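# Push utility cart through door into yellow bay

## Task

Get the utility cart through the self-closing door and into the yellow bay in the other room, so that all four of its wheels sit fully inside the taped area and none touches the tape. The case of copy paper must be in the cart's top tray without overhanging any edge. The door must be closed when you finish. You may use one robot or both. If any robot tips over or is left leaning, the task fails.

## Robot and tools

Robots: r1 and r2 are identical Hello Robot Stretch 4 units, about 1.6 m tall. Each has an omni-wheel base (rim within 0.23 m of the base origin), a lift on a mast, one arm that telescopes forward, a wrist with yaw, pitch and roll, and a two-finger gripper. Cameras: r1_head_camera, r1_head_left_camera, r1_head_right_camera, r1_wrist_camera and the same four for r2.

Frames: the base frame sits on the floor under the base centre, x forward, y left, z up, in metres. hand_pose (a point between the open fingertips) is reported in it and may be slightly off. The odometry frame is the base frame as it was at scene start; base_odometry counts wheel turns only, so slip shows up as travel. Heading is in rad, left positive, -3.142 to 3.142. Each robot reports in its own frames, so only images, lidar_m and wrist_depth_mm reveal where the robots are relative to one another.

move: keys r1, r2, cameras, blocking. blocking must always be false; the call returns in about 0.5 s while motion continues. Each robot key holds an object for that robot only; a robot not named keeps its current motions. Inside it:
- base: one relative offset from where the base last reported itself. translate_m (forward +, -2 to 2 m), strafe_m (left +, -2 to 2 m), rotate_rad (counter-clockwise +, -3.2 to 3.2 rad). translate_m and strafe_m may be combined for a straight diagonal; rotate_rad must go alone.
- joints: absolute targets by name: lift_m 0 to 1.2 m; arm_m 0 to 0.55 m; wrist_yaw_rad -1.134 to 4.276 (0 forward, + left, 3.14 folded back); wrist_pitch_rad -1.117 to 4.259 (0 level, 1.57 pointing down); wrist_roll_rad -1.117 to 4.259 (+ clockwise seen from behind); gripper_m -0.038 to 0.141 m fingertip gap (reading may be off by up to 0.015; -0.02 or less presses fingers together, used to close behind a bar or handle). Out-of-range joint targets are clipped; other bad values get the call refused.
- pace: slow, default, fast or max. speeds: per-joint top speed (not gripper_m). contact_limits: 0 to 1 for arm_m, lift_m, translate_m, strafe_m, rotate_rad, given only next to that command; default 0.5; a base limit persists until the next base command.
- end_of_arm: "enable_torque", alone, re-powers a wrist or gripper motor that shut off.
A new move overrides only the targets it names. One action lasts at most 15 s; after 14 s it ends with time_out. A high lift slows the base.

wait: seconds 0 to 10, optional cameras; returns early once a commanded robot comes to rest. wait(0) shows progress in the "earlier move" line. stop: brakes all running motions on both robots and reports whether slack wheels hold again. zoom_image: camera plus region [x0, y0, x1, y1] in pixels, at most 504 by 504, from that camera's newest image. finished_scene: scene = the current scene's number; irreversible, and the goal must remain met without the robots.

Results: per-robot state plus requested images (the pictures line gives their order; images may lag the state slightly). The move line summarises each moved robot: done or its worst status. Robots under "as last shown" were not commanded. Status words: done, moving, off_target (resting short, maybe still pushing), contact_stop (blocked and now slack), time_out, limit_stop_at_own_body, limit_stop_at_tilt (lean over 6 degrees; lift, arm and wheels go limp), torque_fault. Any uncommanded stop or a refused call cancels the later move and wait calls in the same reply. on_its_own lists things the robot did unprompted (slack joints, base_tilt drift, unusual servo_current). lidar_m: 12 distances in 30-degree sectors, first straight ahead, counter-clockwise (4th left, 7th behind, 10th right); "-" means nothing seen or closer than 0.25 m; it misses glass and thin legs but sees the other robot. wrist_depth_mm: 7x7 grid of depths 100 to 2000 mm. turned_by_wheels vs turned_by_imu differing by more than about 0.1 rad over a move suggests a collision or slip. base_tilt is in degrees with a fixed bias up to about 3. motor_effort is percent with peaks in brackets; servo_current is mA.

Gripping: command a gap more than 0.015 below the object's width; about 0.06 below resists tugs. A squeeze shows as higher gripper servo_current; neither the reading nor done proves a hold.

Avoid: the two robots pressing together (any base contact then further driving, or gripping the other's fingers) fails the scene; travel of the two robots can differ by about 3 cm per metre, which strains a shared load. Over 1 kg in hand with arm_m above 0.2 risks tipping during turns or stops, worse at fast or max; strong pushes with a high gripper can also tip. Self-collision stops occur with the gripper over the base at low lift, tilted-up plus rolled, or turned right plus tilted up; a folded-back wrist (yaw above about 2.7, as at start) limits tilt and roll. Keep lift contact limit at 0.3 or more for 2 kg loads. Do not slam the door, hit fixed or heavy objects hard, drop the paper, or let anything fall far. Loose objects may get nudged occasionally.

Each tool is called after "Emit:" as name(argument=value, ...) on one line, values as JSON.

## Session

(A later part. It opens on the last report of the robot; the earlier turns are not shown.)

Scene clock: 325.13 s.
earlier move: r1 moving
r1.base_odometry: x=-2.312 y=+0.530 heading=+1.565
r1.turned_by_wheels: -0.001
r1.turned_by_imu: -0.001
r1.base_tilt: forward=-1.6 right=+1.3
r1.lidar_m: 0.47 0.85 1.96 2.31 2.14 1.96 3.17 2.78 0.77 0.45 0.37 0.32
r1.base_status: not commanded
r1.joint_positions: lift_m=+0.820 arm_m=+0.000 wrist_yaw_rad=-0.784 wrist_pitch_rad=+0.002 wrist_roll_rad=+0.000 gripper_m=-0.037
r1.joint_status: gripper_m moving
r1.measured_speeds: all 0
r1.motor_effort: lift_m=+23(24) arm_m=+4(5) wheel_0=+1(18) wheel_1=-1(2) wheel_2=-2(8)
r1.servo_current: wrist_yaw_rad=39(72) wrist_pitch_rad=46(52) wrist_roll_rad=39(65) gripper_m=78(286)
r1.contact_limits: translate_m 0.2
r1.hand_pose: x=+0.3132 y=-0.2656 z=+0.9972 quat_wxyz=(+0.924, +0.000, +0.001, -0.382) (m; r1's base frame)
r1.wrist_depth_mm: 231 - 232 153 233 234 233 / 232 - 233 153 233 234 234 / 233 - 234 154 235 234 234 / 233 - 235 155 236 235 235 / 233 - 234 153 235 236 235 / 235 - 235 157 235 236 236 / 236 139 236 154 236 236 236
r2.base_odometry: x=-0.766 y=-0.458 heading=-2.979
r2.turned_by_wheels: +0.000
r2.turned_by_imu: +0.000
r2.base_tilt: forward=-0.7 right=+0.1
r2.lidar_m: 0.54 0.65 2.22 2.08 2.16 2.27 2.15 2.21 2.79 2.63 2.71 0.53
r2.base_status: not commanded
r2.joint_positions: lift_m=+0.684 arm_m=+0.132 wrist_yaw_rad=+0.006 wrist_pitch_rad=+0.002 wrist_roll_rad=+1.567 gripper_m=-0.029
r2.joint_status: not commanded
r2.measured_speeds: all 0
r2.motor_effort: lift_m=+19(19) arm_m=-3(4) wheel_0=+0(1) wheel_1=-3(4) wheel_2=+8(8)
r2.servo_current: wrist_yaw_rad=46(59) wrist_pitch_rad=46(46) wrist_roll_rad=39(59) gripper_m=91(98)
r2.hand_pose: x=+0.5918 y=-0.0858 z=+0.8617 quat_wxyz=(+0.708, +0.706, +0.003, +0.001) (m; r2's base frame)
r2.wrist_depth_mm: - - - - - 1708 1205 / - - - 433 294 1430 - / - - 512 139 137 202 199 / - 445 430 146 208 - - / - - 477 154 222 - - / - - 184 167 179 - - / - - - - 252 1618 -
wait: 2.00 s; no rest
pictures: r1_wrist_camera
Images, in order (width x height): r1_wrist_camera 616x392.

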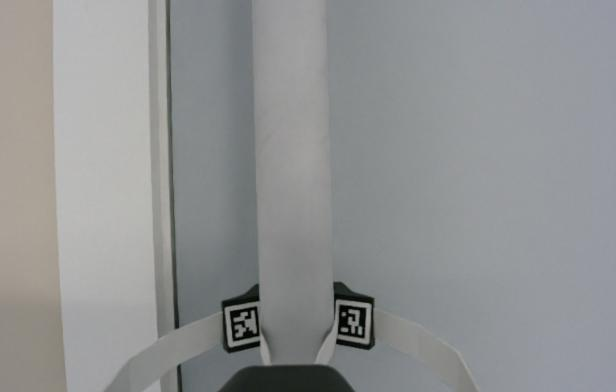

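Emit:
move(r1={"base":{"translate_m":-0.36,"strafe_m":0.097},"joints":{"wrist_yaw_rad":-0.436},"speeds":{"wrist_yaw_rad":0.1},"contact_limits":{"translate_m":0.8},"pace":"slow"}, blocking=false, cameras=[])

Emit:
wait(seconds=3.2, cameras=["r1_wrist_camera"])

Scene clock: 333.30 s.
earlier move: r1 done
move: r1 moving
r1.base_odometry: x=-2.315 y=+0.517 heading=+1.564
r1.turned_by_wheels: +0.000
r1.turned_by_imu: -0.001
r1.base_tilt: forward=-1.6 right=+1.3
r1.lidar_m: 0.49 0.87 1.98 2.36 2.13 1.93 3.17 2.75 0.80 0.47 0.38 0.32
r1.base_status: translate_m moving; strafe_m moving
r1.joint_positions: lift_m=+0.820 arm_m=+0.000 wrist_yaw_rad=-0.749 wrist_pitch_rad=+0.002 wrist_roll_rad=+0.000 gripper_m=-0.037
r1.joint_status: wrist_yaw_rad moving; the others done
r1.measured_speeds: translate_m=-0.049 strafe_m=+0.013 rotate_rad=+0.002 lift_m=+0.000 arm_m=+0.000 wrist_yaw_rad=+0.100 wrist_pitch_rad=+0.000 wrist_roll_rad=+0.000
r1.motor_effort: lift_m=+23(23) arm_m=+4(4) wheel_0=-7(10) wheel_1=-1(5) wheel_2=+5(5)
r1.servo_current: wrist_yaw_rad=65(72) wrist_pitch_rad=46(46) wrist_roll_rad=46(59) gripper_m=65(72)
r1.contact_limits: translate_m 0.8
r1.hand_pose: x=+0.3224 y=-0.2604 z=+0.9972 quat_wxyz=(+0.931, +0.000, +0.001, -0.366) (m; r1's base frame)
r1.wrist_depth_mm: 244 - 241 160 238 235 235 / 245 - 241 161 238 236 236 / 245 - 243 163 238 237 236 / 245 - 242 163 238 238 236 / 246 - 244 161 240 238 237 / 246 - 187 163 240 239 237 / 248 137 243 160 240 239 238
r2: as last shown
r2.turned_by_imu: +0.001
r2.lidar_m: 0.55 0.63 2.24 2.08 2.17 2.27 2.16 2.21 2.79 2.61 2.72 0.53
r2.motor_effort: lift_m=+19(19) arm_m=-3(4) wheel_0=+0(1) wheel_1=-3(3) wheel_2=+8(8)
r2.servo_current: wrist_yaw_rad=52(65) wrist_pitch_rad=46(46) wrist_roll_rad=39(59) gripper_m=91(98)
r2.wrist_depth_mm: - - - - - 1756 1205 / - - - 436 296 1430 - / - - 508 139 138 201 199 / - 442 436 146 208 - - / - - 473 153 222 - - / - - 184 167 179 - - / - - - - 251 1708 -
pictures: none
No camera images: "cameras" was empty.

Scene clock: 336.50 s.
earlier move: r1 moving
r1.base_odometry: x=-2.398 y=+0.220 heading=+1.566
r1.turned_by_wheels: +0.001
r1.turned_by_imu: +0.004
r1.base_tilt: forward=-1.5 right=+1.2
r1.lidar_m: 0.77 1.47 2.14 2.53 1.66 1.72 2.98 2.61 1.29 0.64 0.45 0.36
r1.base_status: translate_m moving; strafe_m moving
r1.joint_positions: lift_m=+0.820 arm_m=+0.000 wrist_yaw_rad=-0.423 wrist_pitch_rad=+0.002 wrist_roll_rad=+0.000 gripper_m=-0.037
r1.joint_status: wrist_yaw_rad moving; the others done
r1.measured_speeds: translate_m=-0.097 strafe_m=+0.025 rotate_rad=+0.002 lift_m=+0.000 arm_m=+0.000 wrist_yaw_rad=+0.013 wrist_pitch_rad=+0.000 wrist_roll_rad=+0.000
r1.motor_effort: lift_m=+23(23) arm_m=-4(4) wheel_0=-6(23) wheel_1=-4(6) wheel_2=+19(19)
r1.servo_current: wrist_yaw_rad=65(98) wrist_pitch_rad=39(52) wrist_roll_rad=52(59) gripper_m=65(72)
r1.contact_limits: translate_m 0.8
r1.hand_pose: x=+0.3980 y=-0.1982 z=+0.9972 quat_wxyz=(+0.978, +0.000, +0.001, -0.210) (m; r1's base frame)
r1.wrist_depth_mm: - - 248 236 231 224 218 / - - 250 172 232 224 219 / - - 250 170 233 224 219 / - - 251 164 234 225 220 / - - 252 168 234 226 220 / - - 180 168 233 226 221 / - 141 252 163 161 226 222
r2.base_odometry: x=-0.766 y=-0.458 heading=-2.979
r2.turned_by_wheels: +0.000
r2.turned_by_imu: +0.000
r2.base_tilt: forward=-0.7 right=+0.1
r2.lidar_m: 0.55 0.64 2.26 2.09 2.14 2.27 2.12 2.22 2.78 2.62 2.70 0.54
r2.base_status: not commanded
r2.joint_positions: lift_m=+0.684 arm_m=+0.132 wrist_yaw_rad=+0.006 wrist_pitch_rad=+0.002 wrist_roll_rad=+1.567 gripper_m=-0.029
r2.joint_status: not commanded
r2.measured_speeds: all 0
r2.motor_effort: lift_m=+19(19) arm_m=-3(4) wheel_0=+1(1) wheel_1=-4(4) wheel_2=+8(8)
r2.servo_current: wrist_yaw_rad=46(65) wrist_pitch_rad=39(52) wrist_roll_rad=52(59) gripper_m=85(98)
r2.hand_pose: x=+0.5918 y=-0.0858 z=+0.8617 quat_wxyz=(+0.708, +0.706, +0.003, +0.001) (m; r2's base frame)
r2.wrist_depth_mm: - - - - - 1808 1205 / - - - 439 294 1464 - / - - 508 139 137 202 200 / - 442 433 146 209 - - / - - 473 154 222 - - / - - 183 167 179 - - / - - - - 251 1708 -
wait: 3.20 s; no rest
pictures: r1_wrist_camera
Images, in order (width x height): r1_wrist_camera 616x392.

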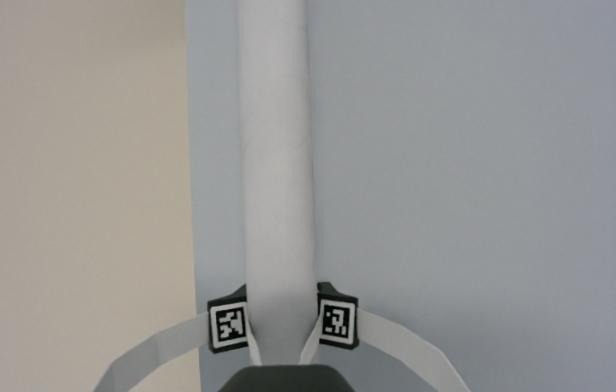

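Emit:
move(r1={"base":{"translate_m":-0.37,"strafe_m":-0.031},"joints":{"wrist_yaw_rad":-0.087},"speeds":{"wrist_yaw_rad":0.12},"contact_limits":{"translate_m":0.8},"pace":"slow"}, blocking=false, cameras=[])

Emit:
wait(seconds=3.6, cameras=["r1_wrist_camera","r2_head_camera"])

Scene clock: 341.87 s.
earlier move: r1 done
move: r1 moving
r1.base_odometry: x=-2.410 y=+0.158 heading=+1.567
r1.turned_by_wheels: +0.002
r1.turned_by_imu: +0.002
r1.base_tilt: forward=-1.5 right=+1.3
r1.lidar_m: 0.44 1.57 2.18 2.56 1.63 1.68 2.92 2.56 1.36 0.67 0.46 0.35
r1.base_status: translate_m moving; strafe_m moving
r1.joint_positions: lift_m=+0.820 arm_m=+0.000 wrist_yaw_rad=-0.369 wrist_pitch_rad=+0.002 wrist_roll_rad=+0.000 gripper_m=-0.037
r1.joint_status: wrist_yaw_rad moving
r1.measured_speeds: translate_m=-0.049 strafe_m=-0.004 rotate_rad=+0.000 lift_m=+0.000 arm_m=+0.000 wrist_yaw_rad=+0.115 wrist_pitch_rad=+0.000 wrist_roll_rad=+0.000
r1.motor_effort: lift_m=+23(23) arm_m=-5(5) wheel_0=-3(4) wheel_1=-5(6) wheel_2=+22(24)
r1.servo_current: wrist_yaw_rad=65(104) wrist_pitch_rad=39(46) wrist_roll_rad=52(52) gripper_m=65(72)
r1.contact_limits: translate_m 0.8
r1.hand_pose: x=+0.4084 y=-0.1856 z=+0.9972 quat_wxyz=(+0.983, +0.000, +0.001, -0.184) (m; r1's base frame)
r1.wrist_depth_mm: - - 249 236 231 223 218 / - - 249 237 232 224 219 / - - 249 237 233 225 220 / - - 251 165 233 226 220 / - - 251 169 234 226 221 / - - 179 169 232 228 222 / - 143 252 164 153 226 222
r2: as last shown
r2.turned_by_imu: +0.001
r2.base_tilt: forward=-0.7 right=+0.0
r2.lidar_m: 0.54 0.64 2.20 2.06 2.14 2.28 2.14 2.23 2.75 2.63 2.69 0.54
r2.motor_effort: lift_m=+19(19) arm_m=-3(4) wheel_0=+0(1) wheel_1=-3(3) wheel_2=+8(8)
r2.servo_current: wrist_yaw_rad=52(59) wrist_pitch_rad=39(46) wrist_roll_rad=39(59) gripper_m=91(98)
r2.wrist_depth_mm: - - - - - 1756 1205 / - - - 439 296 1430 - / - - 512 139 138 202 200 / - 445 433 146 208 - - / - - 469 153 221 - - / - - 183 167 179 - - / - - - - 251 1661 -
pictures: none
No camera images: "cameras" was empty.

Scene clock: 345.47 s.
earlier move: r1 moving
r1.base_odometry: x=-2.383 y=-0.181 heading=+1.568
r1.turned_by_wheels: +0.001
r1.turned_by_imu: +0.070
r1.base_tilt: forward=-1.5 right=+1.2
r1.lidar_m: 0.38 2.29 2.42 3.02 1.44 4.00 2.56 2.31 1.56 0.97 0.52 0.46
r1.base_status: translate_m moving; strafe_m moving
r1.joint_positions: lift_m=+0.820 arm_m=+0.000 wrist_yaw_rad=-0.064 wrist_pitch_rad=+0.002 wrist_roll_rad=+0.000 gripper_m=-0.037
r1.joint_status: wrist_yaw_rad off_target (ended at -0.065, target -0.087)
r1.measured_speeds: translate_m=-0.069 strafe_m=-0.001 rotate_rad=-0.015 lift_m=+0.000 arm_m=+0.000 wrist_yaw_rad=+0.008 wrist_pitch_rad=+0.000 wrist_roll_rad=+0.000
r1.motor_effort: lift_m=+23(23) arm_m=-6(6) wheel_0=+9(11) wheel_1=-3(7) wheel_2=+20(26)
r1.servo_current: wrist_yaw_rad=156(163) wrist_pitch_rad=46(52) wrist_roll_rad=39(65) gripper_m=65(78)
r1.contact_limits: translate_m 0.8
r1.hand_pose: x=+0.4534 y=-0.1056 z=+0.9972 quat_wxyz=(+0.999, +0.000, +0.001, -0.032) (m; r1's base frame)
r1.wrist_depth_mm: - - 165 235 226 213 206 / - - 166 234 227 216 206 / - - 256 235 228 216 207 / - - 255 173 228 215 208 / - - 170 236 229 216 208 / - - 176 173 229 217 210 / - 151 256 178 154 216 209
r2.base_odometry: x=-0.766 y=-0.458 heading=-2.979
r2.turned_by_wheels: +0.000
r2.turned_by_imu: +0.001
r2.base_tilt: forward=-0.7 right=+0.1
r2.lidar_m: 0.56 0.65 2.23 2.07 2.15 2.28 2.15 2.21 2.76 2.62 2.72 0.54
r2.base_status: not commanded
r2.joint_positions: lift_m=+0.684 arm_m=+0.132 wrist_yaw_rad=+0.006 wrist_pitch_rad=+0.002 wrist_roll_rad=+1.567 gripper_m=-0.029
r2.joint_status: not commanded
r2.measured_speeds: all 0
r2.motor_effort: lift_m=+19(19) arm_m=-4(4) wheel_0=+1(1) wheel_1=-3(4) wheel_2=+8(8)
r2.servo_current: wrist_yaw_rad=59(65) wrist_pitch_rad=46(46) wrist_roll_rad=52(59) gripper_m=91(98)
r2.hand_pose: x=+0.5918 y=-0.0858 z=+0.8617 quat_wxyz=(+0.708, +0.706, +0.003, +0.001) (m; r2's base frame)
r2.wrist_depth_mm: - - - - - 1756 1205 / - - - 436 294 1430 - / - - 508 139 137 202 199 / - 442 430 146 208 - - / - - 473 153 221 - - / - - 183 167 179 - - / - - - - 251 1708 -
wait: 3.60 s; no rest
pictures: r1_wrist_camera, r2_head_camera
Images, in order (width x height): r1_wrist_camera 616x392, r2_head_camera 420x560.

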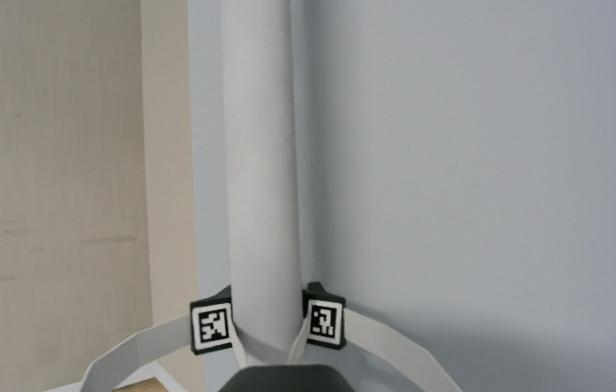

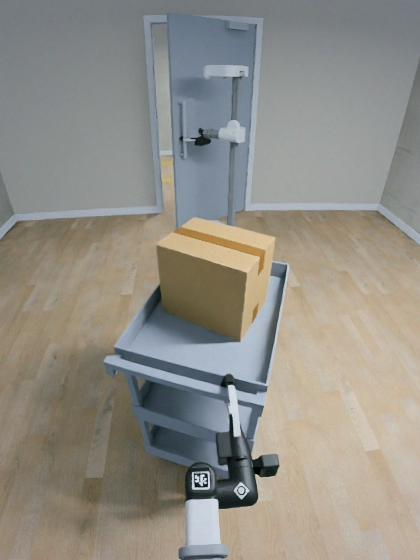

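Emit:
move(r1={"base":{"translate_m":-0.35,"strafe_m":-0.14},"joints":{"wrist_yaw_rad":0.2},"speeds":{"wrist_yaw_rad":0.1},"contact_limits":{"translate_m":0.8},"pace":"slow"}, blocking=false, cameras=[])

Emit:
wait(seconds=3.6, cameras=["r1_wrist_camera","r1_head_camera","r2_head_camera"])

Scene clock: 358.97 s.
earlier move: r1 done
move: r1 moving
r1.base_odometry: x=-2.377 y=-0.211 heading=+1.570
r1.turned_by_wheels: +0.002
r1.turned_by_imu: +0.018
r1.base_tilt: forward=-1.5 right=+1.2
r1.lidar_m: 0.37 2.43 2.42 3.10 1.46 3.85 2.54 2.28 1.52 0.98 0.54 0.45
r1.base_status: translate_m moving; strafe_m moving
r1.joint_positions: lift_m=+0.820 arm_m=+0.000 wrist_yaw_rad=-0.026 wrist_pitch_rad=+0.002 wrist_roll_rad=+0.000 gripper_m=-0.037
r1.joint_status: wrist_yaw_rad moving
r1.measured_speeds: translate_m=-0.048 strafe_m=-0.019 rotate_rad=+0.002 lift_m=+0.000 arm_m=+0.000 wrist_yaw_rad=+0.099 wrist_pitch_rad=+0.000 wrist_roll_rad=+0.000
r1.motor_effort: lift_m=+23(23) arm_m=-6(6) wheel_0=+5(9) wheel_1=-5(8) wheel_2=+24(26)
r1.servo_current: wrist_yaw_rad=98(163) wrist_pitch_rad=39(46) wrist_roll_rad=46(59) gripper_m=72(72)
r1.contact_limits: translate_m 0.8
r1.hand_pose: x=+0.4571 y=-0.0949 z=+0.9972 quat_wxyz=(+1.000, +0.000, +0.001, -0.013) (m; r1's base frame)
r1.wrist_depth_mm: - - 167 173 225 212 203 / - - 168 232 227 213 204 / - - 256 235 227 214 205 / - - 257 169 225 213 206 / - - 258 236 229 214 206 / - - 181 176 225 217 206 / - 149 258 174 149 214 206
r2: as last shown
r2.base_tilt: forward=-0.6 right=+0.0
r2.lidar_m: 0.56 0.62 2.24 2.09 2.16 2.28 2.14 2.20 2.79 2.62 2.74 0.53
r2.motor_effort: lift_m=+19(19) arm_m=-3(4) wheel_0=+1(1) wheel_1=-3(3) wheel_2=+8(8)
r2.servo_current: wrist_yaw_rad=52(59) wrist_pitch_rad=46(46) wrist_roll_rad=52(59) gripper_m=91(98)
r2.wrist_depth_mm: - - - - - 1756 1205 / - - - 436 294 1430 - / - - 508 139 137 202 200 / - 445 433 146 208 - - / - - 473 154 222 - - / - - 184 167 179 - - / - - - - 251 1661 -
pictures: none
No camera images: "cameras" was empty.

Scene clock: 362.57 s.
earlier move: r1 moving
r1.base_odometry: x=-2.249 y=-0.531 heading=+1.571
r1.turned_by_wheels: +0.000
r1.turned_by_imu: +0.244
r1.base_tilt: forward=-1.5 right=+1.2
r1.lidar_m: 0.39 2.70 2.93 1.52 1.57 2.64 2.07 2.03 1.20 0.93 0.53 0.44
r1.base_status: translate_m moving; strafe_m moving
r1.joint_positions: lift_m=+0.820 arm_m=+0.000 wrist_yaw_rad=+0.219 wrist_pitch_rad=+0.002 wrist_roll_rad=+0.000 gripper_m=-0.037
r1.joint_status: all done
r1.measured_speeds: translate_m=-0.056 strafe_m=-0.028 rotate_rad=+0.002 lift_m=+0.000 arm_m=+0.000 wrist_yaw_rad=+0.000 wrist_pitch_rad=+0.000 wrist_roll_rad=+0.000
r1.motor_effort: lift_m=+23(23) arm_m=-7(7) wheel_0=+9(13) wheel_1=-7(9) wheel_2=+23(26)
r1.servo_current: wrist_yaw_rad=117(163) wrist_pitch_rad=46(52) wrist_roll_rad=78(78) gripper_m=59(78)
r1.contact_limits: translate_m 0.8
r1.hand_pose: x=+0.4717 y=-0.0226 z=+0.9972 quat_wxyz=(+0.994, +0.000, +0.001, +0.109) (m; r1's base frame)
r1.wrist_depth_mm: - - - 227 212 191 176 / - - - 228 213 190 177 / - - - 229 214 191 177 / - - - 169 216 193 178 / - - - 232 216 193 178 / - - 181 167 211 194 180 / - 150 - 167 155 191 180
r2.base_odometry: x=-0.766 y=-0.458 heading=-2.979
r2.turned_by_wheels: +0.000
r2.turned_by_imu: +0.001
r2.base_tilt: forward=-0.7 right=+0.1
r2.lidar_m: 0.53 0.66 2.21 2.10 2.17 2.26 2.13 2.21 2.78 2.62 2.73 0.53
r2.base_status: not commanded
r2.joint_positions: lift_m=+0.684 arm_m=+0.132 wrist_yaw_rad=+0.006 wrist_pitch_rad=+0.002 wrist_roll_rad=+1.567 gripper_m=-0.029
r2.joint_status: not commanded
r2.measured_speeds: all 0
r2.motor_effort: lift_m=+19(19) arm_m=-3(4) wheel_0=+0(1) wheel_1=-3(4) wheel_2=+8(8)
r2.servo_current: wrist_yaw_rad=52(65) wrist_pitch_rad=39(46) wrist_roll_rad=46(59) gripper_m=91(98)
r2.hand_pose: x=+0.5918 y=-0.0858 z=+0.8617 quat_wxyz=(+0.708, +0.706, +0.003, +0.001) (m; r2's base frame)
r2.wrist_depth_mm: - - - - - 1756 1205 / - - - 436 294 1464 - / - - 508 139 137 202 199 / - 442 433 146 208 - - / - - 473 154 222 - - / - - 184 167 179 - - / - - - - 252 1661 -
wait: 3.60 s; no rest
pictures: r1_head_camera, r1_wrist_camera, r2_head_camera
Images, in order (width x height): r1_head_camera 420x560, r1_wrist_camera 616x392, r2_head_camera 420x560.

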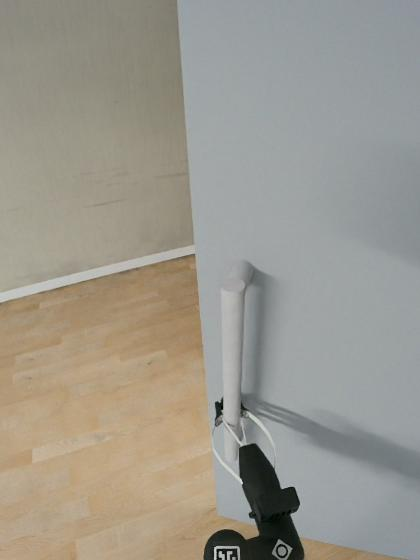

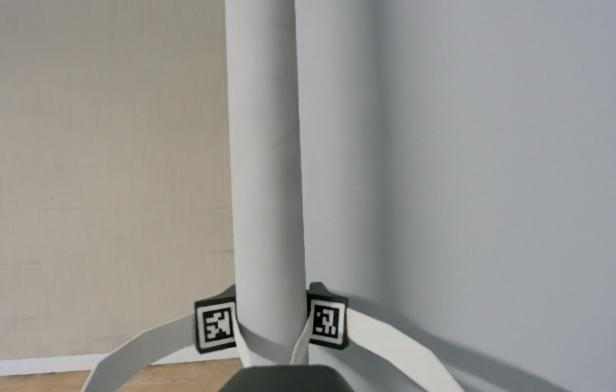

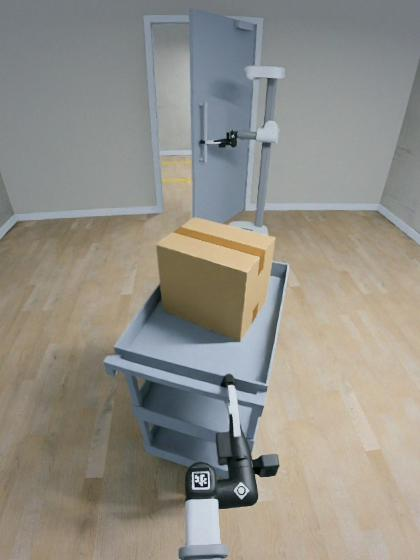

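Emit:
move(r1={"base":{"translate_m":-0.3,"strafe_m":-0.04},"contact_limits":{"translate_m":0.8},"pace":"slow"}, blocking=false, cameras=[])

Emit:
wait(seconds=3, cameras=["r1_wrist_camera","r2_head_camera"])

Scene clock: 374.63 s.
earlier move: r1 done
move: r1 moving
r1.base_odometry: x=-2.240 y=-0.561 heading=+1.572
r1.turned_by_wheels: +0.001
r1.turned_by_imu: +0.036
r1.base_tilt: forward=-1.5 right=+1.2
r1.lidar_m: 0.37 2.71 2.96 1.49 4.83 2.54 2.04 2.01 1.18 0.89 0.53 0.43
r1.base_status: translate_m moving; strafe_m moving
r1.joint_positions: lift_m=+0.820 arm_m=+0.000 wrist_yaw_rad=+0.219 wrist_pitch_rad=+0.002 wrist_roll_rad=+0.000 gripper_m=-0.037
r1.joint_status: not commanded
r1.measured_speeds: translate_m=-0.052 strafe_m=-0.006 rotate_rad=-0.001 lift_m=+0.000 arm_m=+0.000 wrist_yaw_rad=+0.000 wrist_pitch_rad=+0.000 wrist_roll_rad=+0.000
r1.motor_effort: lift_m=+23(23) arm_m=-7(7) wheel_0=+8(8) wheel_1=-8(9) wheel_2=+21(23)
r1.servo_current: wrist_yaw_rad=111(130) wrist_pitch_rad=39(46) wrist_roll_rad=33(46) gripper_m=59(72)
r1.contact_limits: translate_m 0.8
r1.hand_pose: x=+0.4717 y=-0.0226 z=+0.9972 quat_wxyz=(+0.994, +0.000, +0.001, +0.109) (m; r1's base frame)
r1.wrist_depth_mm: - - - 168 213 193 176 / - - - 229 214 191 177 / - - - 232 216 192 178 / - - - 175 216 194 179 / - - - 172 218 193 179 / - - 180 172 211 195 180 / - 153 - 166 167 189 180
r2: as last shown
r2.base_tilt: forward=-0.6 right=+0.1
r2.lidar_m: 0.55 0.65 2.23 2.07 2.13 2.25 2.15 2.23 2.78 2.59 2.68 0.54
r2.motor_effort: lift_m=+19(19) arm_m=-3(4) wheel_0=+1(1) wheel_1=-3(3) wheel_2=+8(8)
r2.servo_current: wrist_yaw_rad=59(65) wrist_pitch_rad=46(46) wrist_roll_rad=52(65) gripper_m=91(98)
r2.wrist_depth_mm: - - - - - 1756 1229 / - - - 439 294 1430 - / - - 512 139 137 201 200 / - 442 433 146 209 - - / - - 477 153 222 - - / - - 185 166 179 - - / - - - - 251 1618 -
pictures: none
No camera images: "cameras" was empty.

Scene clock: 377.63 s.
earlier move: r1 moving
r1.base_odometry: x=-2.204 y=-0.835 heading=+1.573
r1.turned_by_wheels: +0.001
r1.turned_by_imu: +0.180
r1.base_tilt: forward=-1.5 right=+1.2
r1.lidar_m: 0.39 2.95 1.60 1.59 3.26 2.02 1.77 1.76 1.06 0.93 0.56 0.45
r1.base_status: translate_m moving; strafe_m moving
r1.joint_positions: lift_m=+0.820 arm_m=+0.000 wrist_yaw_rad=+0.219 wrist_pitch_rad=+0.002 wrist_roll_rad=+0.000 gripper_m=-0.037
r1.joint_status: not commanded
r1.measured_speeds: translate_m=-0.045 strafe_m=-0.012 rotate_rad=+0.006 lift_m=+0.000 arm_m=+0.000 wrist_yaw_rad=+0.000 wrist_pitch_rad=+0.000 wrist_roll_rad=+0.000
r1.motor_effort: lift_m=+23(23) arm_m=-7(7) wheel_0=+10(13) wheel_1=-2(10) wheel_2=+20(26)
r1.servo_current: wrist_yaw_rad=104(137) wrist_pitch_rad=39(52) wrist_roll_rad=39(65) gripper_m=59(72)
r1.contact_limits: translate_m 0.8
r1.hand_pose: x=+0.4717 y=-0.0225 z=+0.9972 quat_wxyz=(+0.994, +0.000, +0.001, +0.110) (m; r1's base frame)
r1.wrist_depth_mm: - - - 227 212 192 178 / - - - 227 214 191 179 / - - - 229 215 195 180 / - - - 168 216 194 181 / - - - 230 218 195 181 / - - 180 167 211 195 182 / - 150 - 175 155 193 182
r2.base_odometry: x=-0.766 y=-0.458 heading=-2.979
r2.turned_by_wheels: +0.000
r2.turned_by_imu: +0.000
r2.base_tilt: forward=-0.7 right=+0.0
r2.lidar_m: 0.57 0.64 2.22 2.08 2.17 2.28 2.14 2.19 2.76 2.62 2.72 0.55
r2.base_status: not commanded
r2.joint_positions: lift_m=+0.684 arm_m=+0.132 wrist_yaw_rad=+0.006 wrist_pitch_rad=+0.002 wrist_roll_rad=+1.567 gripper_m=-0.029
r2.joint_status: not commanded
r2.measured_speeds: all 0
r2.motor_effort: lift_m=+19(19) arm_m=-4(4) wheel_0=+0(1) wheel_1=-3(4) wheel_2=+7(8)
r2.servo_current: wrist_yaw_rad=65(65) wrist_pitch_rad=39(52) wrist_roll_rad=52(65) gripper_m=91(98)
r2.hand_pose: x=+0.5918 y=-0.0858 z=+0.8617 quat_wxyz=(+0.708, +0.706, +0.003, +0.001) (m; r2's base frame)
r2.wrist_depth_mm: - - - - - 1808 1205 / - - - 436 296 1537 - / - - 508 139 138 202 199 / - 442 430 146 208 - - / - - 469 154 222 - - / - - 184 166 179 - - / - - - - 251 1618 -
wait: 3.00 s; no rest
pictures: r1_wrist_camera, r2_head_camera
Images, in order (width x height): r1_wrist_camera 616x392, r2_head_camera 420x560.

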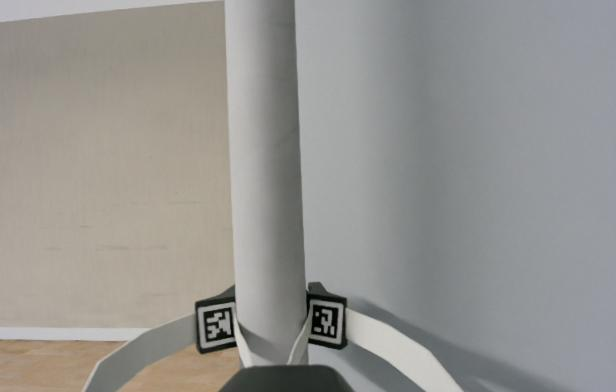

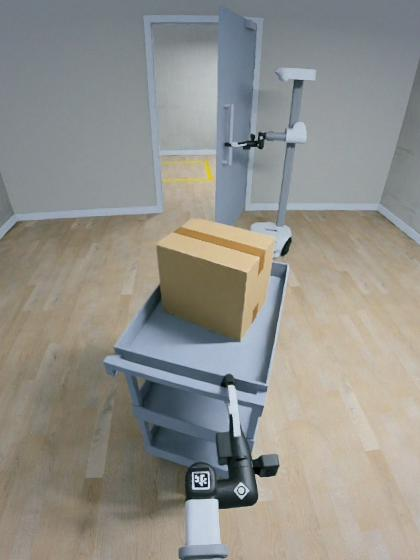

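Emit:
move(r1={"base":{"translate_m":-0.42,"strafe_m":-0.02},"contact_limits":{"translate_m":0.8},"pace":"slow"}, blocking=false, cameras=[])

Emit:
wait(seconds=4, cameras=["r1_wrist_camera","r2_head_camera"])

Scene clock: 383.47 s.
earlier move: r1 done
move: r1 moving
r1.base_odometry: x=-2.201 y=-0.861 heading=+1.574
r1.turned_by_wheels: +0.001
r1.turned_by_imu: +0.014
r1.base_tilt: forward=-1.6 right=+1.2
r1.lidar_m: 0.39 2.98 1.61 1.59 3.15 2.01 1.75 1.76 1.07 0.92 0.56 0.45
r1.base_status: translate_m moving; strafe_m moving
r1.joint_positions: lift_m=+0.820 arm_m=+0.000 wrist_yaw_rad=+0.219 wrist_pitch_rad=+0.002 wrist_roll_rad=+0.000 gripper_m=-0.037
r1.joint_status: not commanded
r1.measured_speeds: translate_m=-0.053 strafe_m=-0.001 rotate_rad=-0.005 lift_m=+0.000 arm_m=+0.000 wrist_yaw_rad=+0.000 wrist_pitch_rad=+0.000 wrist_roll_rad=+0.000
r1.motor_effort: lift_m=+23(23) arm_m=-7(7) wheel_0=+8(10) wheel_1=-7(8) wheel_2=+20(23)
r1.servo_current: wrist_yaw_rad=124(124) wrist_pitch_rad=46(46) wrist_roll_rad=52(72) gripper_m=65(72)
r1.contact_limits: translate_m 0.8
r1.hand_pose: x=+0.4717 y=-0.0225 z=+0.9972 quat_wxyz=(+0.994, +0.000, +0.001, +0.110) (m; r1's base frame)
r1.wrist_depth_mm: - - - 171 214 193 180 / - - - 229 215 195 181 / - - - 230 217 197 182 / - - - 167 217 196 182 / - - - 234 218 197 183 / - - 182 173 214 197 184 / - 154 - 166 164 195 185
r2: as last shown
r2.turned_by_imu: +0.001
r2.base_tilt: forward=-0.7 right=+0.1
r2.lidar_m: 0.55 0.65 2.20 2.06 2.16 2.28 2.14 2.23 2.77 2.62 2.70 0.55
r2.motor_effort: lift_m=+19(19) arm_m=-4(4) wheel_0=+0(1) wheel_1=-3(3) wheel_2=+8(8)
r2.servo_current: wrist_yaw_rad=52(65) wrist_pitch_rad=33(46) wrist_roll_rad=39(52) gripper_m=91(98)
r2.wrist_depth_mm: - - - - - 1756 1205 / - - - 439 296 1537 - / - - 508 139 138 201 199 / - 439 433 146 209 - - / - - 473 154 222 - - / - - 184 166 179 - - / - - - - 251 1618 -
pictures: none
No camera images: "cameras" was empty.

Scene clock: 387.47 s.
earlier move: r1 moving
r1.base_odometry: x=-2.182 y=-1.243 heading=+1.574
r1.turned_by_wheels: +0.000
r1.turned_by_imu: +0.079
r1.base_tilt: forward=-1.6 right=+1.2
r1.lidar_m: 0.40 3.36 1.71 2.79 2.28 1.52 1.41 1.42 1.07 0.96 0.73 0.50
r1.base_status: translate_m moving; strafe_m moving
r1.joint_positions: lift_m=+0.820 arm_m=+0.000 wrist_yaw_rad=+0.219 wrist_pitch_rad=+0.002 wrist_roll_rad=+0.000 gripper_m=-0.037
r1.joint_status: not commanded
r1.measured_speeds: translate_m=-0.073 strafe_m=-0.002 rotate_rad=-0.003 lift_m=+0.000 arm_m=+0.000 wrist_yaw_rad=+0.000 wrist_pitch_rad=+0.000 wrist_roll_rad=+0.000
r1.motor_effort: lift_m=+23(23) arm_m=-6(7) wheel_0=+7(13) wheel_1=-3(8) wheel_2=+14(25)
r1.servo_current: wrist_yaw_rad=104(137) wrist_pitch_rad=39(52) wrist_roll_rad=65(72) gripper_m=72(72)
r1.contact_limits: translate_m 0.8
r1.hand_pose: x=+0.4716 y=-0.0225 z=+0.9972 quat_wxyz=(+0.994, +0.000, +0.001, +0.110) (m; r1's base frame)
r1.wrist_depth_mm: - - 249 168 229 219 213 / - - 251 235 229 220 215 / - - 250 236 230 220 215 / - - 251 166 231 221 215 / - - 252 175 231 223 216 / - - 181 172 231 223 216 / - 153 253 165 149 220 217
r2.base_odometry: x=-0.766 y=-0.458 heading=-2.979
r2.turned_by_wheels: +0.000
r2.turned_by_imu: +0.001
r2.base_tilt: forward=-0.7 right=+0.1
r2.lidar_m: 0.55 0.65 2.23 2.09 2.13 2.25 2.16 2.22 2.76 2.62 2.68 0.51
r2.base_status: not commanded
r2.joint_positions: lift_m=+0.684 arm_m=+0.132 wrist_yaw_rad=+0.006 wrist_pitch_rad=+0.002 wrist_roll_rad=+1.567 gripper_m=-0.029
r2.joint_status: not commanded
r2.measured_speeds: all 0
r2.motor_effort: lift_m=+19(19) arm_m=-4(4) wheel_0=+1(1) wheel_1=-3(3) wheel_2=+8(8)
r2.servo_current: wrist_yaw_rad=52(72) wrist_pitch_rad=39(52) wrist_roll_rad=46(59) gripper_m=98(104)
r2.hand_pose: x=+0.5918 y=-0.0858 z=+0.8617 quat_wxyz=(+0.708, +0.706, +0.003, +0.001) (m; r2's base frame)
r2.wrist_depth_mm: - - - - - 1756 1182 / - - - 439 296 1430 - / - - 508 139 137 202 199 / - 445 433 146 208 - - / - - 469 154 222 - - / - - 183 167 179 - - / - - - - 252 1661 -
wait: 4.00 s; no rest
pictures: r1_wrist_camera, r2_head_camera
Images, in order (width x height): r1_wrist_camera 616x392, r2_head_camera 420x560.

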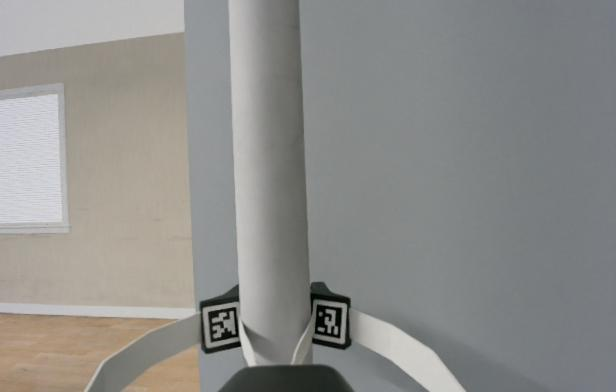

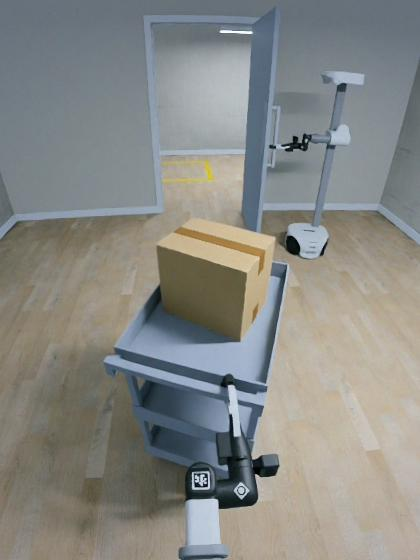

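Emit:
move(r2={"base":{"translate_m":0.4,"strafe_m":-0.05},"contact_limits":{"translate_m":0.8},"pace":"default"}, blocking=false, cameras=[])

Emit:
wait(seconds=1.8, cameras=["r2_head_camera"])

Scene clock: 406.90 s.
earlier move: r1 done
move: r2 moving
r1.base_odometry: x=-2.181 y=-1.268 heading=+1.574
r1.turned_by_wheels: +0.000
r1.turned_by_imu: +0.000
r1.base_tilt: forward=-1.6 right=+1.2
r1.lidar_m: 0.38 3.40 1.71 2.86 2.24 1.51 1.37 1.43 1.09 0.97 0.75 0.49
r1.base_status: done
r1.joint_positions: lift_m=+0.820 arm_m=+0.000 wrist_yaw_rad=+0.219 wrist_pitch_rad=+0.002 wrist_roll_rad=+0.000 gripper_m=-0.037
r1.joint_status: not commanded
r1.measured_speeds: all 0
r1.motor_effort: lift_m=+23(23) arm_m=-6(6) wheel_0=+7(7) wheel_1=-2(2) wheel_2=+11(11)
r1.servo_current: wrist_yaw_rad=117(124) wrist_pitch_rad=46(46) wrist_roll_rad=46(78) gripper_m=72(72)
r1.contact_limits: translate_m 0.8
r1.hand_pose: x=+0.4716 y=-0.0225 z=+0.9972 quat_wxyz=(+0.994, +0.000, +0.001, +0.110) (m; r1's base frame)
r1.wrist_depth_mm: - - 248 235 230 224 217 / - - 249 236 231 223 218 / - - 250 236 233 224 218 / - - 250 165 232 224 220 / - - 251 171 233 225 219 / - - 182 170 233 227 220 / - 153 252 164 151 223 222
r2.base_odometry: x=-0.797 y=-0.459 heading=-2.978
r2.turned_by_wheels: +0.000
r2.turned_by_imu: +0.001
r2.base_tilt: forward=-0.7 right=+0.1
r2.lidar_m: 0.55 0.61 2.23 2.09 2.16 2.28 2.17 2.26 2.75 2.63 2.71 0.56
r2.base_status: translate_m moving; strafe_m moving
r2.joint_positions: lift_m=+0.684 arm_m=+0.132 wrist_yaw_rad=+0.003 wrist_pitch_rad=+0.002 wrist_roll_rad=+1.567 gripper_m=-0.029
r2.joint_status: not commanded
r2.measured_speeds: translate_m=+0.120 strafe_m=-0.016 rotate_rad=+0.000 lift_m=+0.000 arm_m=+0.000 wrist_yaw_rad=+0.000 wrist_pitch_rad=+0.000 wrist_roll_rad=+0.000
r2.motor_effort: lift_m=+19(19) arm_m=+4(4) wheel_0=+15(15) wheel_1=+8(9) wheel_2=-16(16)
r2.servo_current: wrist_yaw_rad=52(59) wrist_pitch_rad=39(46) wrist_roll_rad=33(59) gripper_m=91(98)
r2.contact_limits: translate_m 0.8
r2.hand_pose: x=+0.5915 y=-0.0866 z=+0.8617 quat_wxyz=(+0.708, +0.706, +0.002, +0.000) (m; r2's base frame)
r2.wrist_depth_mm: - - - - - 1756 1205 / - - - - - 1661 1229 / - - 539 139 137 198 198 / - 452 427 145 206 - - / - - 462 151 219 - - / - - 184 163 181 - - / - - 569 - 244 1618 -
pictures: none
No camera images: "cameras" was empty.

Scene clock: 408.70 s.
earlier move: r2 moving
r1.base_odometry: x=-2.181 y=-1.268 heading=+1.574
r1.turned_by_wheels: +0.000
r1.turned_by_imu: +0.000
r1.base_tilt: forward=-1.6 right=+1.2
r1.lidar_m: 0.41 1.72 1.39 4.79 2.24 1.54 1.37 1.40 1.09 0.97 0.76 0.51
r1.base_status: done
r1.joint_positions: lift_m=+0.820 arm_m=+0.000 wrist_yaw_rad=+0.219 wrist_pitch_rad=+0.002 wrist_roll_rad=+0.000 gripper_m=-0.037
r1.joint_status: not commanded
r1.measured_speeds: all 0
r1.motor_effort: lift_m=+23(23) arm_m=-6(7) wheel_0=+7(7) wheel_1=-2(3) wheel_2=+11(11)
r1.servo_current: wrist_yaw_rad=117(137) wrist_pitch_rad=46(59) wrist_roll_rad=52(78) gripper_m=65(72)
r1.contact_limits: translate_m 0.8
r1.hand_pose: x=+0.4716 y=-0.0225 z=+0.9972 quat_wxyz=(+0.994, +0.000, +0.001, +0.110) (m; r1's base frame)
r1.wrist_depth_mm: - - 248 236 231 223 216 / - - 249 236 232 223 217 / - - 248 236 233 224 218 / - - 250 165 232 225 219 / - - 251 171 233 225 220 / - - 182 170 233 226 221 / - 153 252 164 150 224 221
r2.base_odometry: x=-1.162 y=-0.473 heading=-2.979
r2.turned_by_wheels: +0.000
r2.turned_by_imu: -0.001
r2.base_tilt: forward=-0.6 right=+0.1
r2.lidar_m: 0.52 0.55 2.31 2.16 2.26 2.70 2.53 2.64 2.70 2.56 2.64 0.55
r2.base_status: translate_m moving; strafe_m moving
r2.joint_positions: lift_m=+0.684 arm_m=+0.132 wrist_yaw_rad=-0.005 wrist_pitch_rad=+0.001 wrist_roll_rad=+1.567 gripper_m=-0.029
r2.joint_status: not commanded
r2.measured_speeds: translate_m=+0.062 strafe_m=-0.008 rotate_rad=+0.000 lift_m=+0.000 arm_m=+0.000 wrist_yaw_rad=+0.012 wrist_pitch_rad=+0.000 wrist_roll_rad=+0.000
r2.motor_effort: lift_m=+19(19) arm_m=+4(5) wheel_0=+1(20) wheel_1=+2(11) wheel_2=-5(22)
r2.servo_current: wrist_yaw_rad=46(72) wrist_pitch_rad=39(46) wrist_roll_rad=52(59) gripper_m=85(98)
r2.contact_limits: translate_m 0.8
r2.hand_pose: x=+0.5908 y=-0.0890 z=+0.8617 quat_wxyz=(+0.708, +0.706, -0.001, -0.002) (m; r2's base frame)
r2.wrist_depth_mm: - - - - - 1708 1229 / - - - - - 1756 1229 / - - - 166 225 229 230 / - - - 167 226 820 - / - - 430 167 227 820 - / - - 187 168 180 - - / - - 455 - 228 - -
wait: 1.80 s; no rest
pictures: r2_head_camera
Images, in order (width x height): r2_head_camera 420x560.

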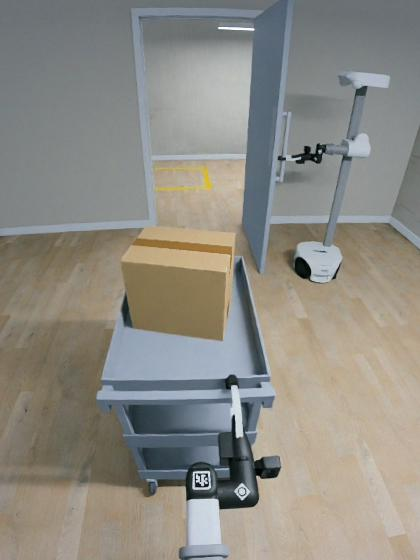

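Emit:
move(r2={"joints":{"gripper_m":0.12},"pace":"default"}, blocking=false, cameras=[])

Emit:
wait(seconds=0.7, cameras=[])

Emit:
move(r2={"base":{"translate_m":-0.16},"pace":"default"}, blocking=false, cameras=[])

Emit:
wait(seconds=1.2, cameras=[])

Emit:
move(r2={"base":{"strafe_m":0.16},"pace":"default"}, blocking=false, cameras=[])

Emit:
wait(seconds=1.3, cameras=["r2_head_camera"])

Scene clock: 426.27 s.
earlier move: r2 done
move: r2 moving
r1: as last shown
r1.lidar_m: 0.38 1.68 1.41 4.79 2.23 1.50 1.39 1.41 1.05 0.97 0.76 0.51
r1.motor_effort: lift_m=+23(23) arm_m=-6(6) wheel_0=+7(7) wheel_1=-2(2) wheel_2=+11(11)
r1.servo_current: wrist_yaw_rad=111(117) wrist_pitch_rad=46(52) wrist_roll_rad=33(72) gripper_m=59(72)
r1.contact_limits: translate_m 0.8
r1.wrist_depth_mm: - - 248 235 230 223 217 / - - 249 236 232 224 217 / - - 249 237 231 224 219 / - - 250 165 232 225 219 / - - 251 171 234 224 220 / - - 182 170 234 226 220 / - 153 251 164 150 224 221
r2.base_odometry: x=-1.168 y=-0.473 heading=-2.979
r2.turned_by_wheels: +0.000
r2.turned_by_imu: +0.001
r2.base_tilt: forward=-0.7 right=+0.0
r2.lidar_m: 0.52 0.54 2.29 2.18 2.24 2.72 2.53 2.64 2.71 2.54 2.65 0.58
r2.base_status: done
r2.joint_positions: lift_m=+0.684 arm_m=+0.132 wrist_yaw_rad=-0.005 wrist_pitch_rad=+0.001 wrist_roll_rad=+1.567 gripper_m=-0.003
r2.joint_status: gripper_m moving
r2.measured_speeds: all 0
r2.motor_effort: lift_m=+19(19) arm_m=+4(4) wheel_0=+0(1) wheel_1=+4(4) wheel_2=-3(3)
r2.servo_current: wrist_yaw_rad=52(65) wrist_pitch_rad=46(46) wrist_roll_rad=46(59) gripper_m=85(111)
r2.contact_limits: translate_m 0.8
r2.hand_pose: x=+0.5908 y=-0.0889 z=+0.8617 quat_wxyz=(+0.708, +0.706, -0.001, -0.002) (m; r2's base frame)
r2.wrist_depth_mm: - - - - - 1756 1205 / - - - - - 1756 1229 / - - - 171 227 236 235 / - - - 172 230 809 - / - - 436 172 230 820 - / - - 189 172 183 - - / - - 459 - 232 - -
pictures: none
No camera images: "cameras" was empty.

Scene clock: 426.97 s.
earlier move: r2 moving
r1.base_odometry: x=-2.181 y=-1.268 heading=+1.574
r1.turned_by_wheels: +0.000
r1.turned_by_imu: +0.000
r1.base_tilt: forward=-1.5 right=+1.3
r1.lidar_m: 0.38 1.65 1.41 4.79 2.23 1.49 1.37 1.41 1.05 0.97 0.75 0.49
r1.base_status: not commanded
r1.joint_positions: lift_m=+0.820 arm_m=+0.000 wrist_yaw_rad=+0.219 wrist_pitch_rad=+0.002 wrist_roll_rad=+0.000 gripper_m=-0.037
r1.joint_status: not commanded
r1.measured_speeds: all 0
r1.motor_effort: lift_m=+23(23) arm_m=-7(7) wheel_0=+7(7) wheel_1=-2(2) wheel_2=+11(11)
r1.servo_current: wrist_yaw_rad=111(130) wrist_pitch_rad=46(52) wrist_roll_rad=46(72) gripper_m=65(72)
r1.contact_limits: translate_m 0.8
r1.hand_pose: x=+0.4716 y=-0.0225 z=+0.9972 quat_wxyz=(+0.994, +0.000, +0.001, +0.110) (m; r1's base frame)
r1.wrist_depth_mm: - - 248 235 231 223 217 / - - 248 235 232 224 217 / - - 249 236 232 225 219 / - - 251 165 232 226 220 / - - 251 171 232 224 220 / - - 181 170 233 226 220 / - 153 251 164 151 225 220
r2.base_odometry: x=-1.168 y=-0.473 heading=-2.979
r2.turned_by_wheels: +0.000
r2.turned_by_imu: +0.000
r2.base_tilt: forward=-0.7 right=+0.1
r2.lidar_m: 0.53 0.55 2.31 2.19 2.25 2.70 2.55 2.64 2.71 2.57 2.60 0.56
r2.base_status: done
r2.joint_positions: lift_m=+0.684 arm_m=+0.132 wrist_yaw_rad=-0.003 wrist_pitch_rad=+0.001 wrist_roll_rad=+1.567 gripper_m=+0.076
r2.joint_status: gripper_m moving
r2.measured_speeds: all 0
r2.motor_effort: lift_m=+19(19) arm_m=+4(5) wheel_0=+0(1) wheel_1=+4(4) wheel_2=-3(4)
r2.servo_current: wrist_yaw_rad=52(65) wrist_pitch_rad=39(46) wrist_roll_rad=46(59) gripper_m=137(137)
r2.contact_limits: translate_m 0.8
r2.hand_pose: x=+0.5910 y=-0.0884 z=+0.8617 quat_wxyz=(+0.708, +0.706, -0.001, -0.002) (m; r2's base frame)
r2.wrist_depth_mm: - - - - - 1708 1182 / - - - - - 1756 1182 / - - - 187 246 253 252 / - - - 186 247 842 - / - - 445 186 247 842 - / - - 191 186 190 - - / - - 473 - - - -
wait: 0.70 s; no rest
pictures: none
No camera images: "cameras" was empty.

Scene clock: 427.47 s.
earlier move: r2 moving
move: r2 moving
r1: as last shown
r1.base_tilt: forward=-1.6 right=+1.2
r1.lidar_m: 0.40 1.65 1.40 4.77 2.24 1.47 1.37 1.42 1.09 0.98 0.73 0.50
r1.motor_effort: lift_m=+23(23) arm_m=-6(6) wheel_0=+7(7) wheel_1=-2(3) wheel_2=+11(11)
r1.servo_current: wrist_yaw_rad=117(124) wrist_pitch_rad=46(52) wrist_roll_rad=33(52) gripper_m=78(78)
r1.contact_limits: translate_m 0.8
r1.wrist_depth_mm: - - 247 234 230 223 217 / - - 249 236 232 224 219 / - - 248 236 232 225 218 / - - 251 165 233 224 219 / - - 250 171 233 225 220 / - - 182 170 233 226 221 / - 153 253 163 151 224 220
r2.base_odometry: x=-1.138 y=-0.468 heading=-2.979
r2.turned_by_wheels: +0.000
r2.turned_by_imu: +0.000
r2.base_tilt: forward=-0.7 right=+0.0
r2.lidar_m: 0.55 0.60 2.32 2.18 2.24 2.66 2.50 2.58 2.69 2.56 2.64 0.56
r2.base_status: translate_m moving
r2.joint_positions: lift_m=+0.684 arm_m=+0.132 wrist_yaw_rad=-0.003 wrist_pitch_rad=+0.001 wrist_roll_rad=+1.567 gripper_m=+0.115
r2.joint_status: gripper_m moving
r2.measured_speeds: translate_m=-0.122 strafe_m=+0.000 rotate_rad=+0.002 lift_m=+0.000 arm_m=+0.000 wrist_yaw_rad=+0.000 wrist_pitch_rad=+0.000 wrist_roll_rad=+0.000
r2.motor_effort: lift_m=+19(19) arm_m=+4(4) wheel_0=-6(11) wheel_1=-7(8) wheel_2=+13(13)
r2.servo_current: wrist_yaw_rad=46(52) wrist_pitch_rad=39(46) wrist_roll_rad=59(59) gripper_m=65(137)
r2.hand_pose: x=+0.5910 y=-0.0883 z=+0.8617 quat_wxyz=(+0.708, +0.706, -0.001, -0.001) (m; r2's base frame)
r2.wrist_depth_mm: - - - - - 1708 1182 / - - - - - 1756 1182 / - - - 213 272 279 278 / - - - 213 273 866 - / - - 473 214 273 866 - / - - 202 213 193 - - / - - 508 - - - -
pictures: none
No camera images: "cameras" was empty.

Scene clock: 428.67 s.
earlier move: r2 moving
r1.base_odometry: x=-2.181 y=-1.268 heading=+1.574
r1.turned_by_wheels: +0.000
r1.turned_by_imu: +0.000
r1.base_tilt: forward=-1.6 right=+1.2
r1.lidar_m: 0.39 1.64 1.38 4.79 2.22 1.50 1.37 1.40 1.07 0.97 0.73 0.50
r1.base_status: not commanded
r1.joint_positions: lift_m=+0.820 arm_m=+0.000 wrist_yaw_rad=+0.219 wrist_pitch_rad=+0.002 wrist_roll_rad=+0.000 gripper_m=-0.037
r1.joint_status: not commanded
r1.measured_speeds: all 0
r1.on_its_own: wrist_yaw_rad is at rest, and its servo_current (111 mA) is outside its rest range (0 to 104 mA)
r1.motor_effort: lift_m=+23(23) arm_m=-6(7) wheel_0=+7(7) wheel_1=-2(3) wheel_2=+11(11)
r1.servo_current: wrist_yaw_rad=111(143) wrist_pitch_rad=39(52) wrist_roll_rad=72(72) gripper_m=65(78)
r1.contact_limits: translate_m 0.8
r1.hand_pose: x=+0.4716 y=-0.0225 z=+0.9972 quat_wxyz=(+0.994, +0.000, +0.001, +0.110) (m; r1's base frame)
r1.wrist_depth_mm: - - 248 235 230 223 217 / - - 249 236 231 224 217 / - - 248 237 232 225 219 / - - 250 165 232 225 219 / - - 251 171 233 224 220 / - - 182 170 233 225 221 / - 153 251 163 151 224 221
r2.base_odometry: x=-1.011 y=-0.447 heading=-2.979
r2.turned_by_wheels: +0.000
r2.turned_by_imu: +0.000
r2.base_tilt: forward=-0.6 right=+0.1
r2.lidar_m: 0.69 0.72 2.32 2.15 2.20 2.52 2.39 2.49 2.70 2.55 2.65 0.74
r2.base_status: translate_m moving
r2.joint_positions: lift_m=+0.684 arm_m=+0.132 wrist_yaw_rad=-0.003 wrist_pitch_rad=+0.001 wrist_roll_rad=+1.567 gripper_m=+0.120
r2.joint_status: all done
r2.measured_speeds: all 0
r2.motor_effort: lift_m=+19(19) arm_m=+4(5) wheel_0=-3(11) wheel_1=-3(9) wheel_2=+3(13)
r2.servo_current: wrist_yaw_rad=52(59) wrist_pitch_rad=39(46) wrist_roll_rad=46(59) gripper_m=46(137)
r2.hand_pose: x=+0.5910 y=-0.0882 z=+0.8617 quat_wxyz=(+0.708, +0.706, -0.001, -0.001) (m; r2's base frame)
r2.wrist_depth_mm: - - - - - 1708 1160 / - - - - - 1708 1229 / - - - - - 1499 1060 / - - - 404 1025 - - / - - 609 404 407 - - / - - 200 345 192 - - / - - 647 - - - -
wait: 1.20 s; no rest
pictures: none
No camera images: "cameras" was empty.

Scene clock: 429.17 s.
earlier move: r2 done
move: r2 moving
r1.base_odometry: x=-2.181 y=-1.268 heading=+1.574
r1.turned_by_wheels: +0.000
r1.turned_by_imu: +0.000
r1.base_tilt: forward=-1.6 right=+1.2
r1.lidar_m: 0.39 1.66 1.38 4.78 2.25 1.47 1.37 1.41 1.05 0.96 0.75 0.50
r1.base_status: not commanded
r1.joint_positions: lift_m=+0.820 arm_m=+0.000 wrist_yaw_rad=+0.219 wrist_pitch_rad=+0.002 wrist_roll_rad=+0.000 gripper_m=-0.037
r1.joint_status: not commanded
r1.measured_speeds: all 0
r1.motor_effort: lift_m=+23(23) arm_m=-6(7) wheel_0=+7(7) wheel_1=-2(3) wheel_2=+11(11)
r1.servo_current: wrist_yaw_rad=91(137) wrist_pitch_rad=39(52) wrist_roll_rad=59(65) gripper_m=59(72)
r1.contact_limits: translate_m 0.8
r1.hand_pose: x=+0.4716 y=-0.0225 z=+0.9972 quat_wxyz=(+0.994, +0.000, +0.001, +0.110) (m; r1's base frame)
r1.wrist_depth_mm: - - 248 236 231 224 216 / - - 249 236 231 224 218 / - - 249 237 232 224 220 / - - 250 165 233 225 220 / - - 250 171 233 224 220 / - - 182 170 233 226 220 / - 153 251 164 151 224 221
r2.base_odometry: x=-1.005 y=-0.483 heading=-2.979
r2.turned_by_wheels: +0.000
r2.turned_by_imu: +0.000
r2.base_tilt: forward=-0.7 right=+0.1
r2.lidar_m: 0.68 0.73 2.26 2.13 2.19 2.50 2.39 2.48 2.75 2.60 2.72 0.71
r2.base_status: strafe_m moving
r2.joint_positions: lift_m=+0.684 arm_m=+0.132 wrist_yaw_rad=-0.003 wrist_pitch_rad=+0.001 wrist_roll_rad=+1.567 gripper_m=+0.120
r2.joint_status: not commanded
r2.measured_speeds: translate_m=+0.000 strafe_m=+0.140 rotate_rad=-0.002 lift_m=+0.000 arm_m=+0.000 wrist_yaw_rad=+0.000 wrist_pitch_rad=+0.000 wrist_roll_rad=+0.000
r2.motor_effort: lift_m=+19(19) arm_m=+4(5) wheel_0=-7(14) wheel_1=+11(12) wheel_2=+4(5)
r2.servo_current: wrist_yaw_rad=46(59) wrist_pitch_rad=46(46) wrist_roll_rad=46(59) gripper_m=52(59)
r2.hand_pose: x=+0.5910 y=-0.0882 z=+0.8617 quat_wxyz=(+0.708, +0.706, -0.001, -0.001) (m; r2's base frame)
r2.wrist_depth_mm: - - - - - 1708 1182 / - - - - - 1708 1182 / - - - 404 410 413 410 / - - 699 404 1008 - - / - - 609 404 404 - - / - - 217 343 198 - - / - - 654 - - - -
pictures: none
No camera images: "cameras" was empty.

Scene clock: 430.43 s.
earlier move: r2 done
r1.base_odometry: x=-2.181 y=-1.268 heading=+1.574
r1.turned_by_wheels: +0.000
r1.turned_by_imu: +0.000
r1.base_tilt: forward=-1.6 right=+1.2
r1.lidar_m: 0.37 1.65 1.39 4.77 2.24 1.50 1.39 1.40 1.07 0.97 0.76 0.49
r1.base_status: not commanded
r1.joint_positions: lift_m=+0.820 arm_m=+0.000 wrist_yaw_rad=+0.219 wrist_pitch_rad=+0.002 wrist_roll_rad=+0.000 gripper_m=-0.037
r1.joint_status: not commanded
r1.measured_speeds: all 0
r1.on_its_own: wrist_yaw_rad is at rest, and its servo_current (117 mA) is outside its rest range (0 to 104 mA)
r1.motor_effort: lift_m=+23(23) arm_m=-7(7) wheel_0=+7(7) wheel_1=-2(3) wheel_2=+11(11)
r1.servo_current: wrist_yaw_rad=117(137) wrist_pitch_rad=46(52) wrist_roll_rad=52(65) gripper_m=65(72)
r1.contact_limits: translate_m 0.8
r1.hand_pose: x=+0.4716 y=-0.0225 z=+0.9972 quat_wxyz=(+0.994, +0.000, +0.001, +0.110) (m; r1's base frame)
r1.wrist_depth_mm: - - 248 235 230 223 217 / - - 248 236 230 224 219 / - - 250 236 231 224 218 / - - 251 165 233 225 219 / - - 252 171 233 226 220 / - - 182 170 232 226 220 / - 153 251 164 150 224 220
r2.base_odometry: x=-0.985 y=-0.605 heading=-2.979
r2.turned_by_wheels: +0.000
r2.turned_by_imu: +0.000
r2.base_tilt: forward=-0.7 right=+0.1
r2.lidar_m: 0.68 2.96 2.13 2.00 2.06 2.55 2.39 2.47 2.88 2.73 2.82 0.73
r2.base_status: done
r2.joint_positions: lift_m=+0.684 arm_m=+0.132 wrist_yaw_rad=-0.003 wrist_pitch_rad=+0.001 wrist_roll_rad=+1.567 gripper_m=+0.120
r2.joint_status: not commanded
r2.measured_speeds: all 0
r2.motor_effort: lift_m=+19(19) arm_m=+4(5) wheel_0=-1(14) wheel_1=+1(13) wheel_2=+4(5)
r2.servo_current: wrist_yaw_rad=39(59) wrist_pitch_rad=39(46) wrist_roll_rad=52(59) gripper_m=52(59)
r2.hand_pose: x=+0.5910 y=-0.0882 z=+0.8617 quat_wxyz=(+0.708, +0.706, +0.000, -0.001) (m; r2's base frame)
r2.wrist_depth_mm: - - - 399 404 413 407 / - - - 399 - 904 - / - - 609 402 1008 - - / - - 621 399 1025 - - / - - 647 402 402 - - / - - 200 342 198 - - / - - - - - 436 424
wait: 1.27 of 1.3 s (r2 has come to rest)
pictures: r2_head_camera
Images, in order (width x height): r2_head_camera 420x560.

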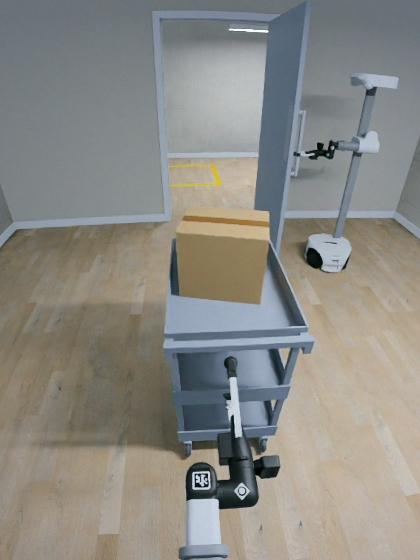

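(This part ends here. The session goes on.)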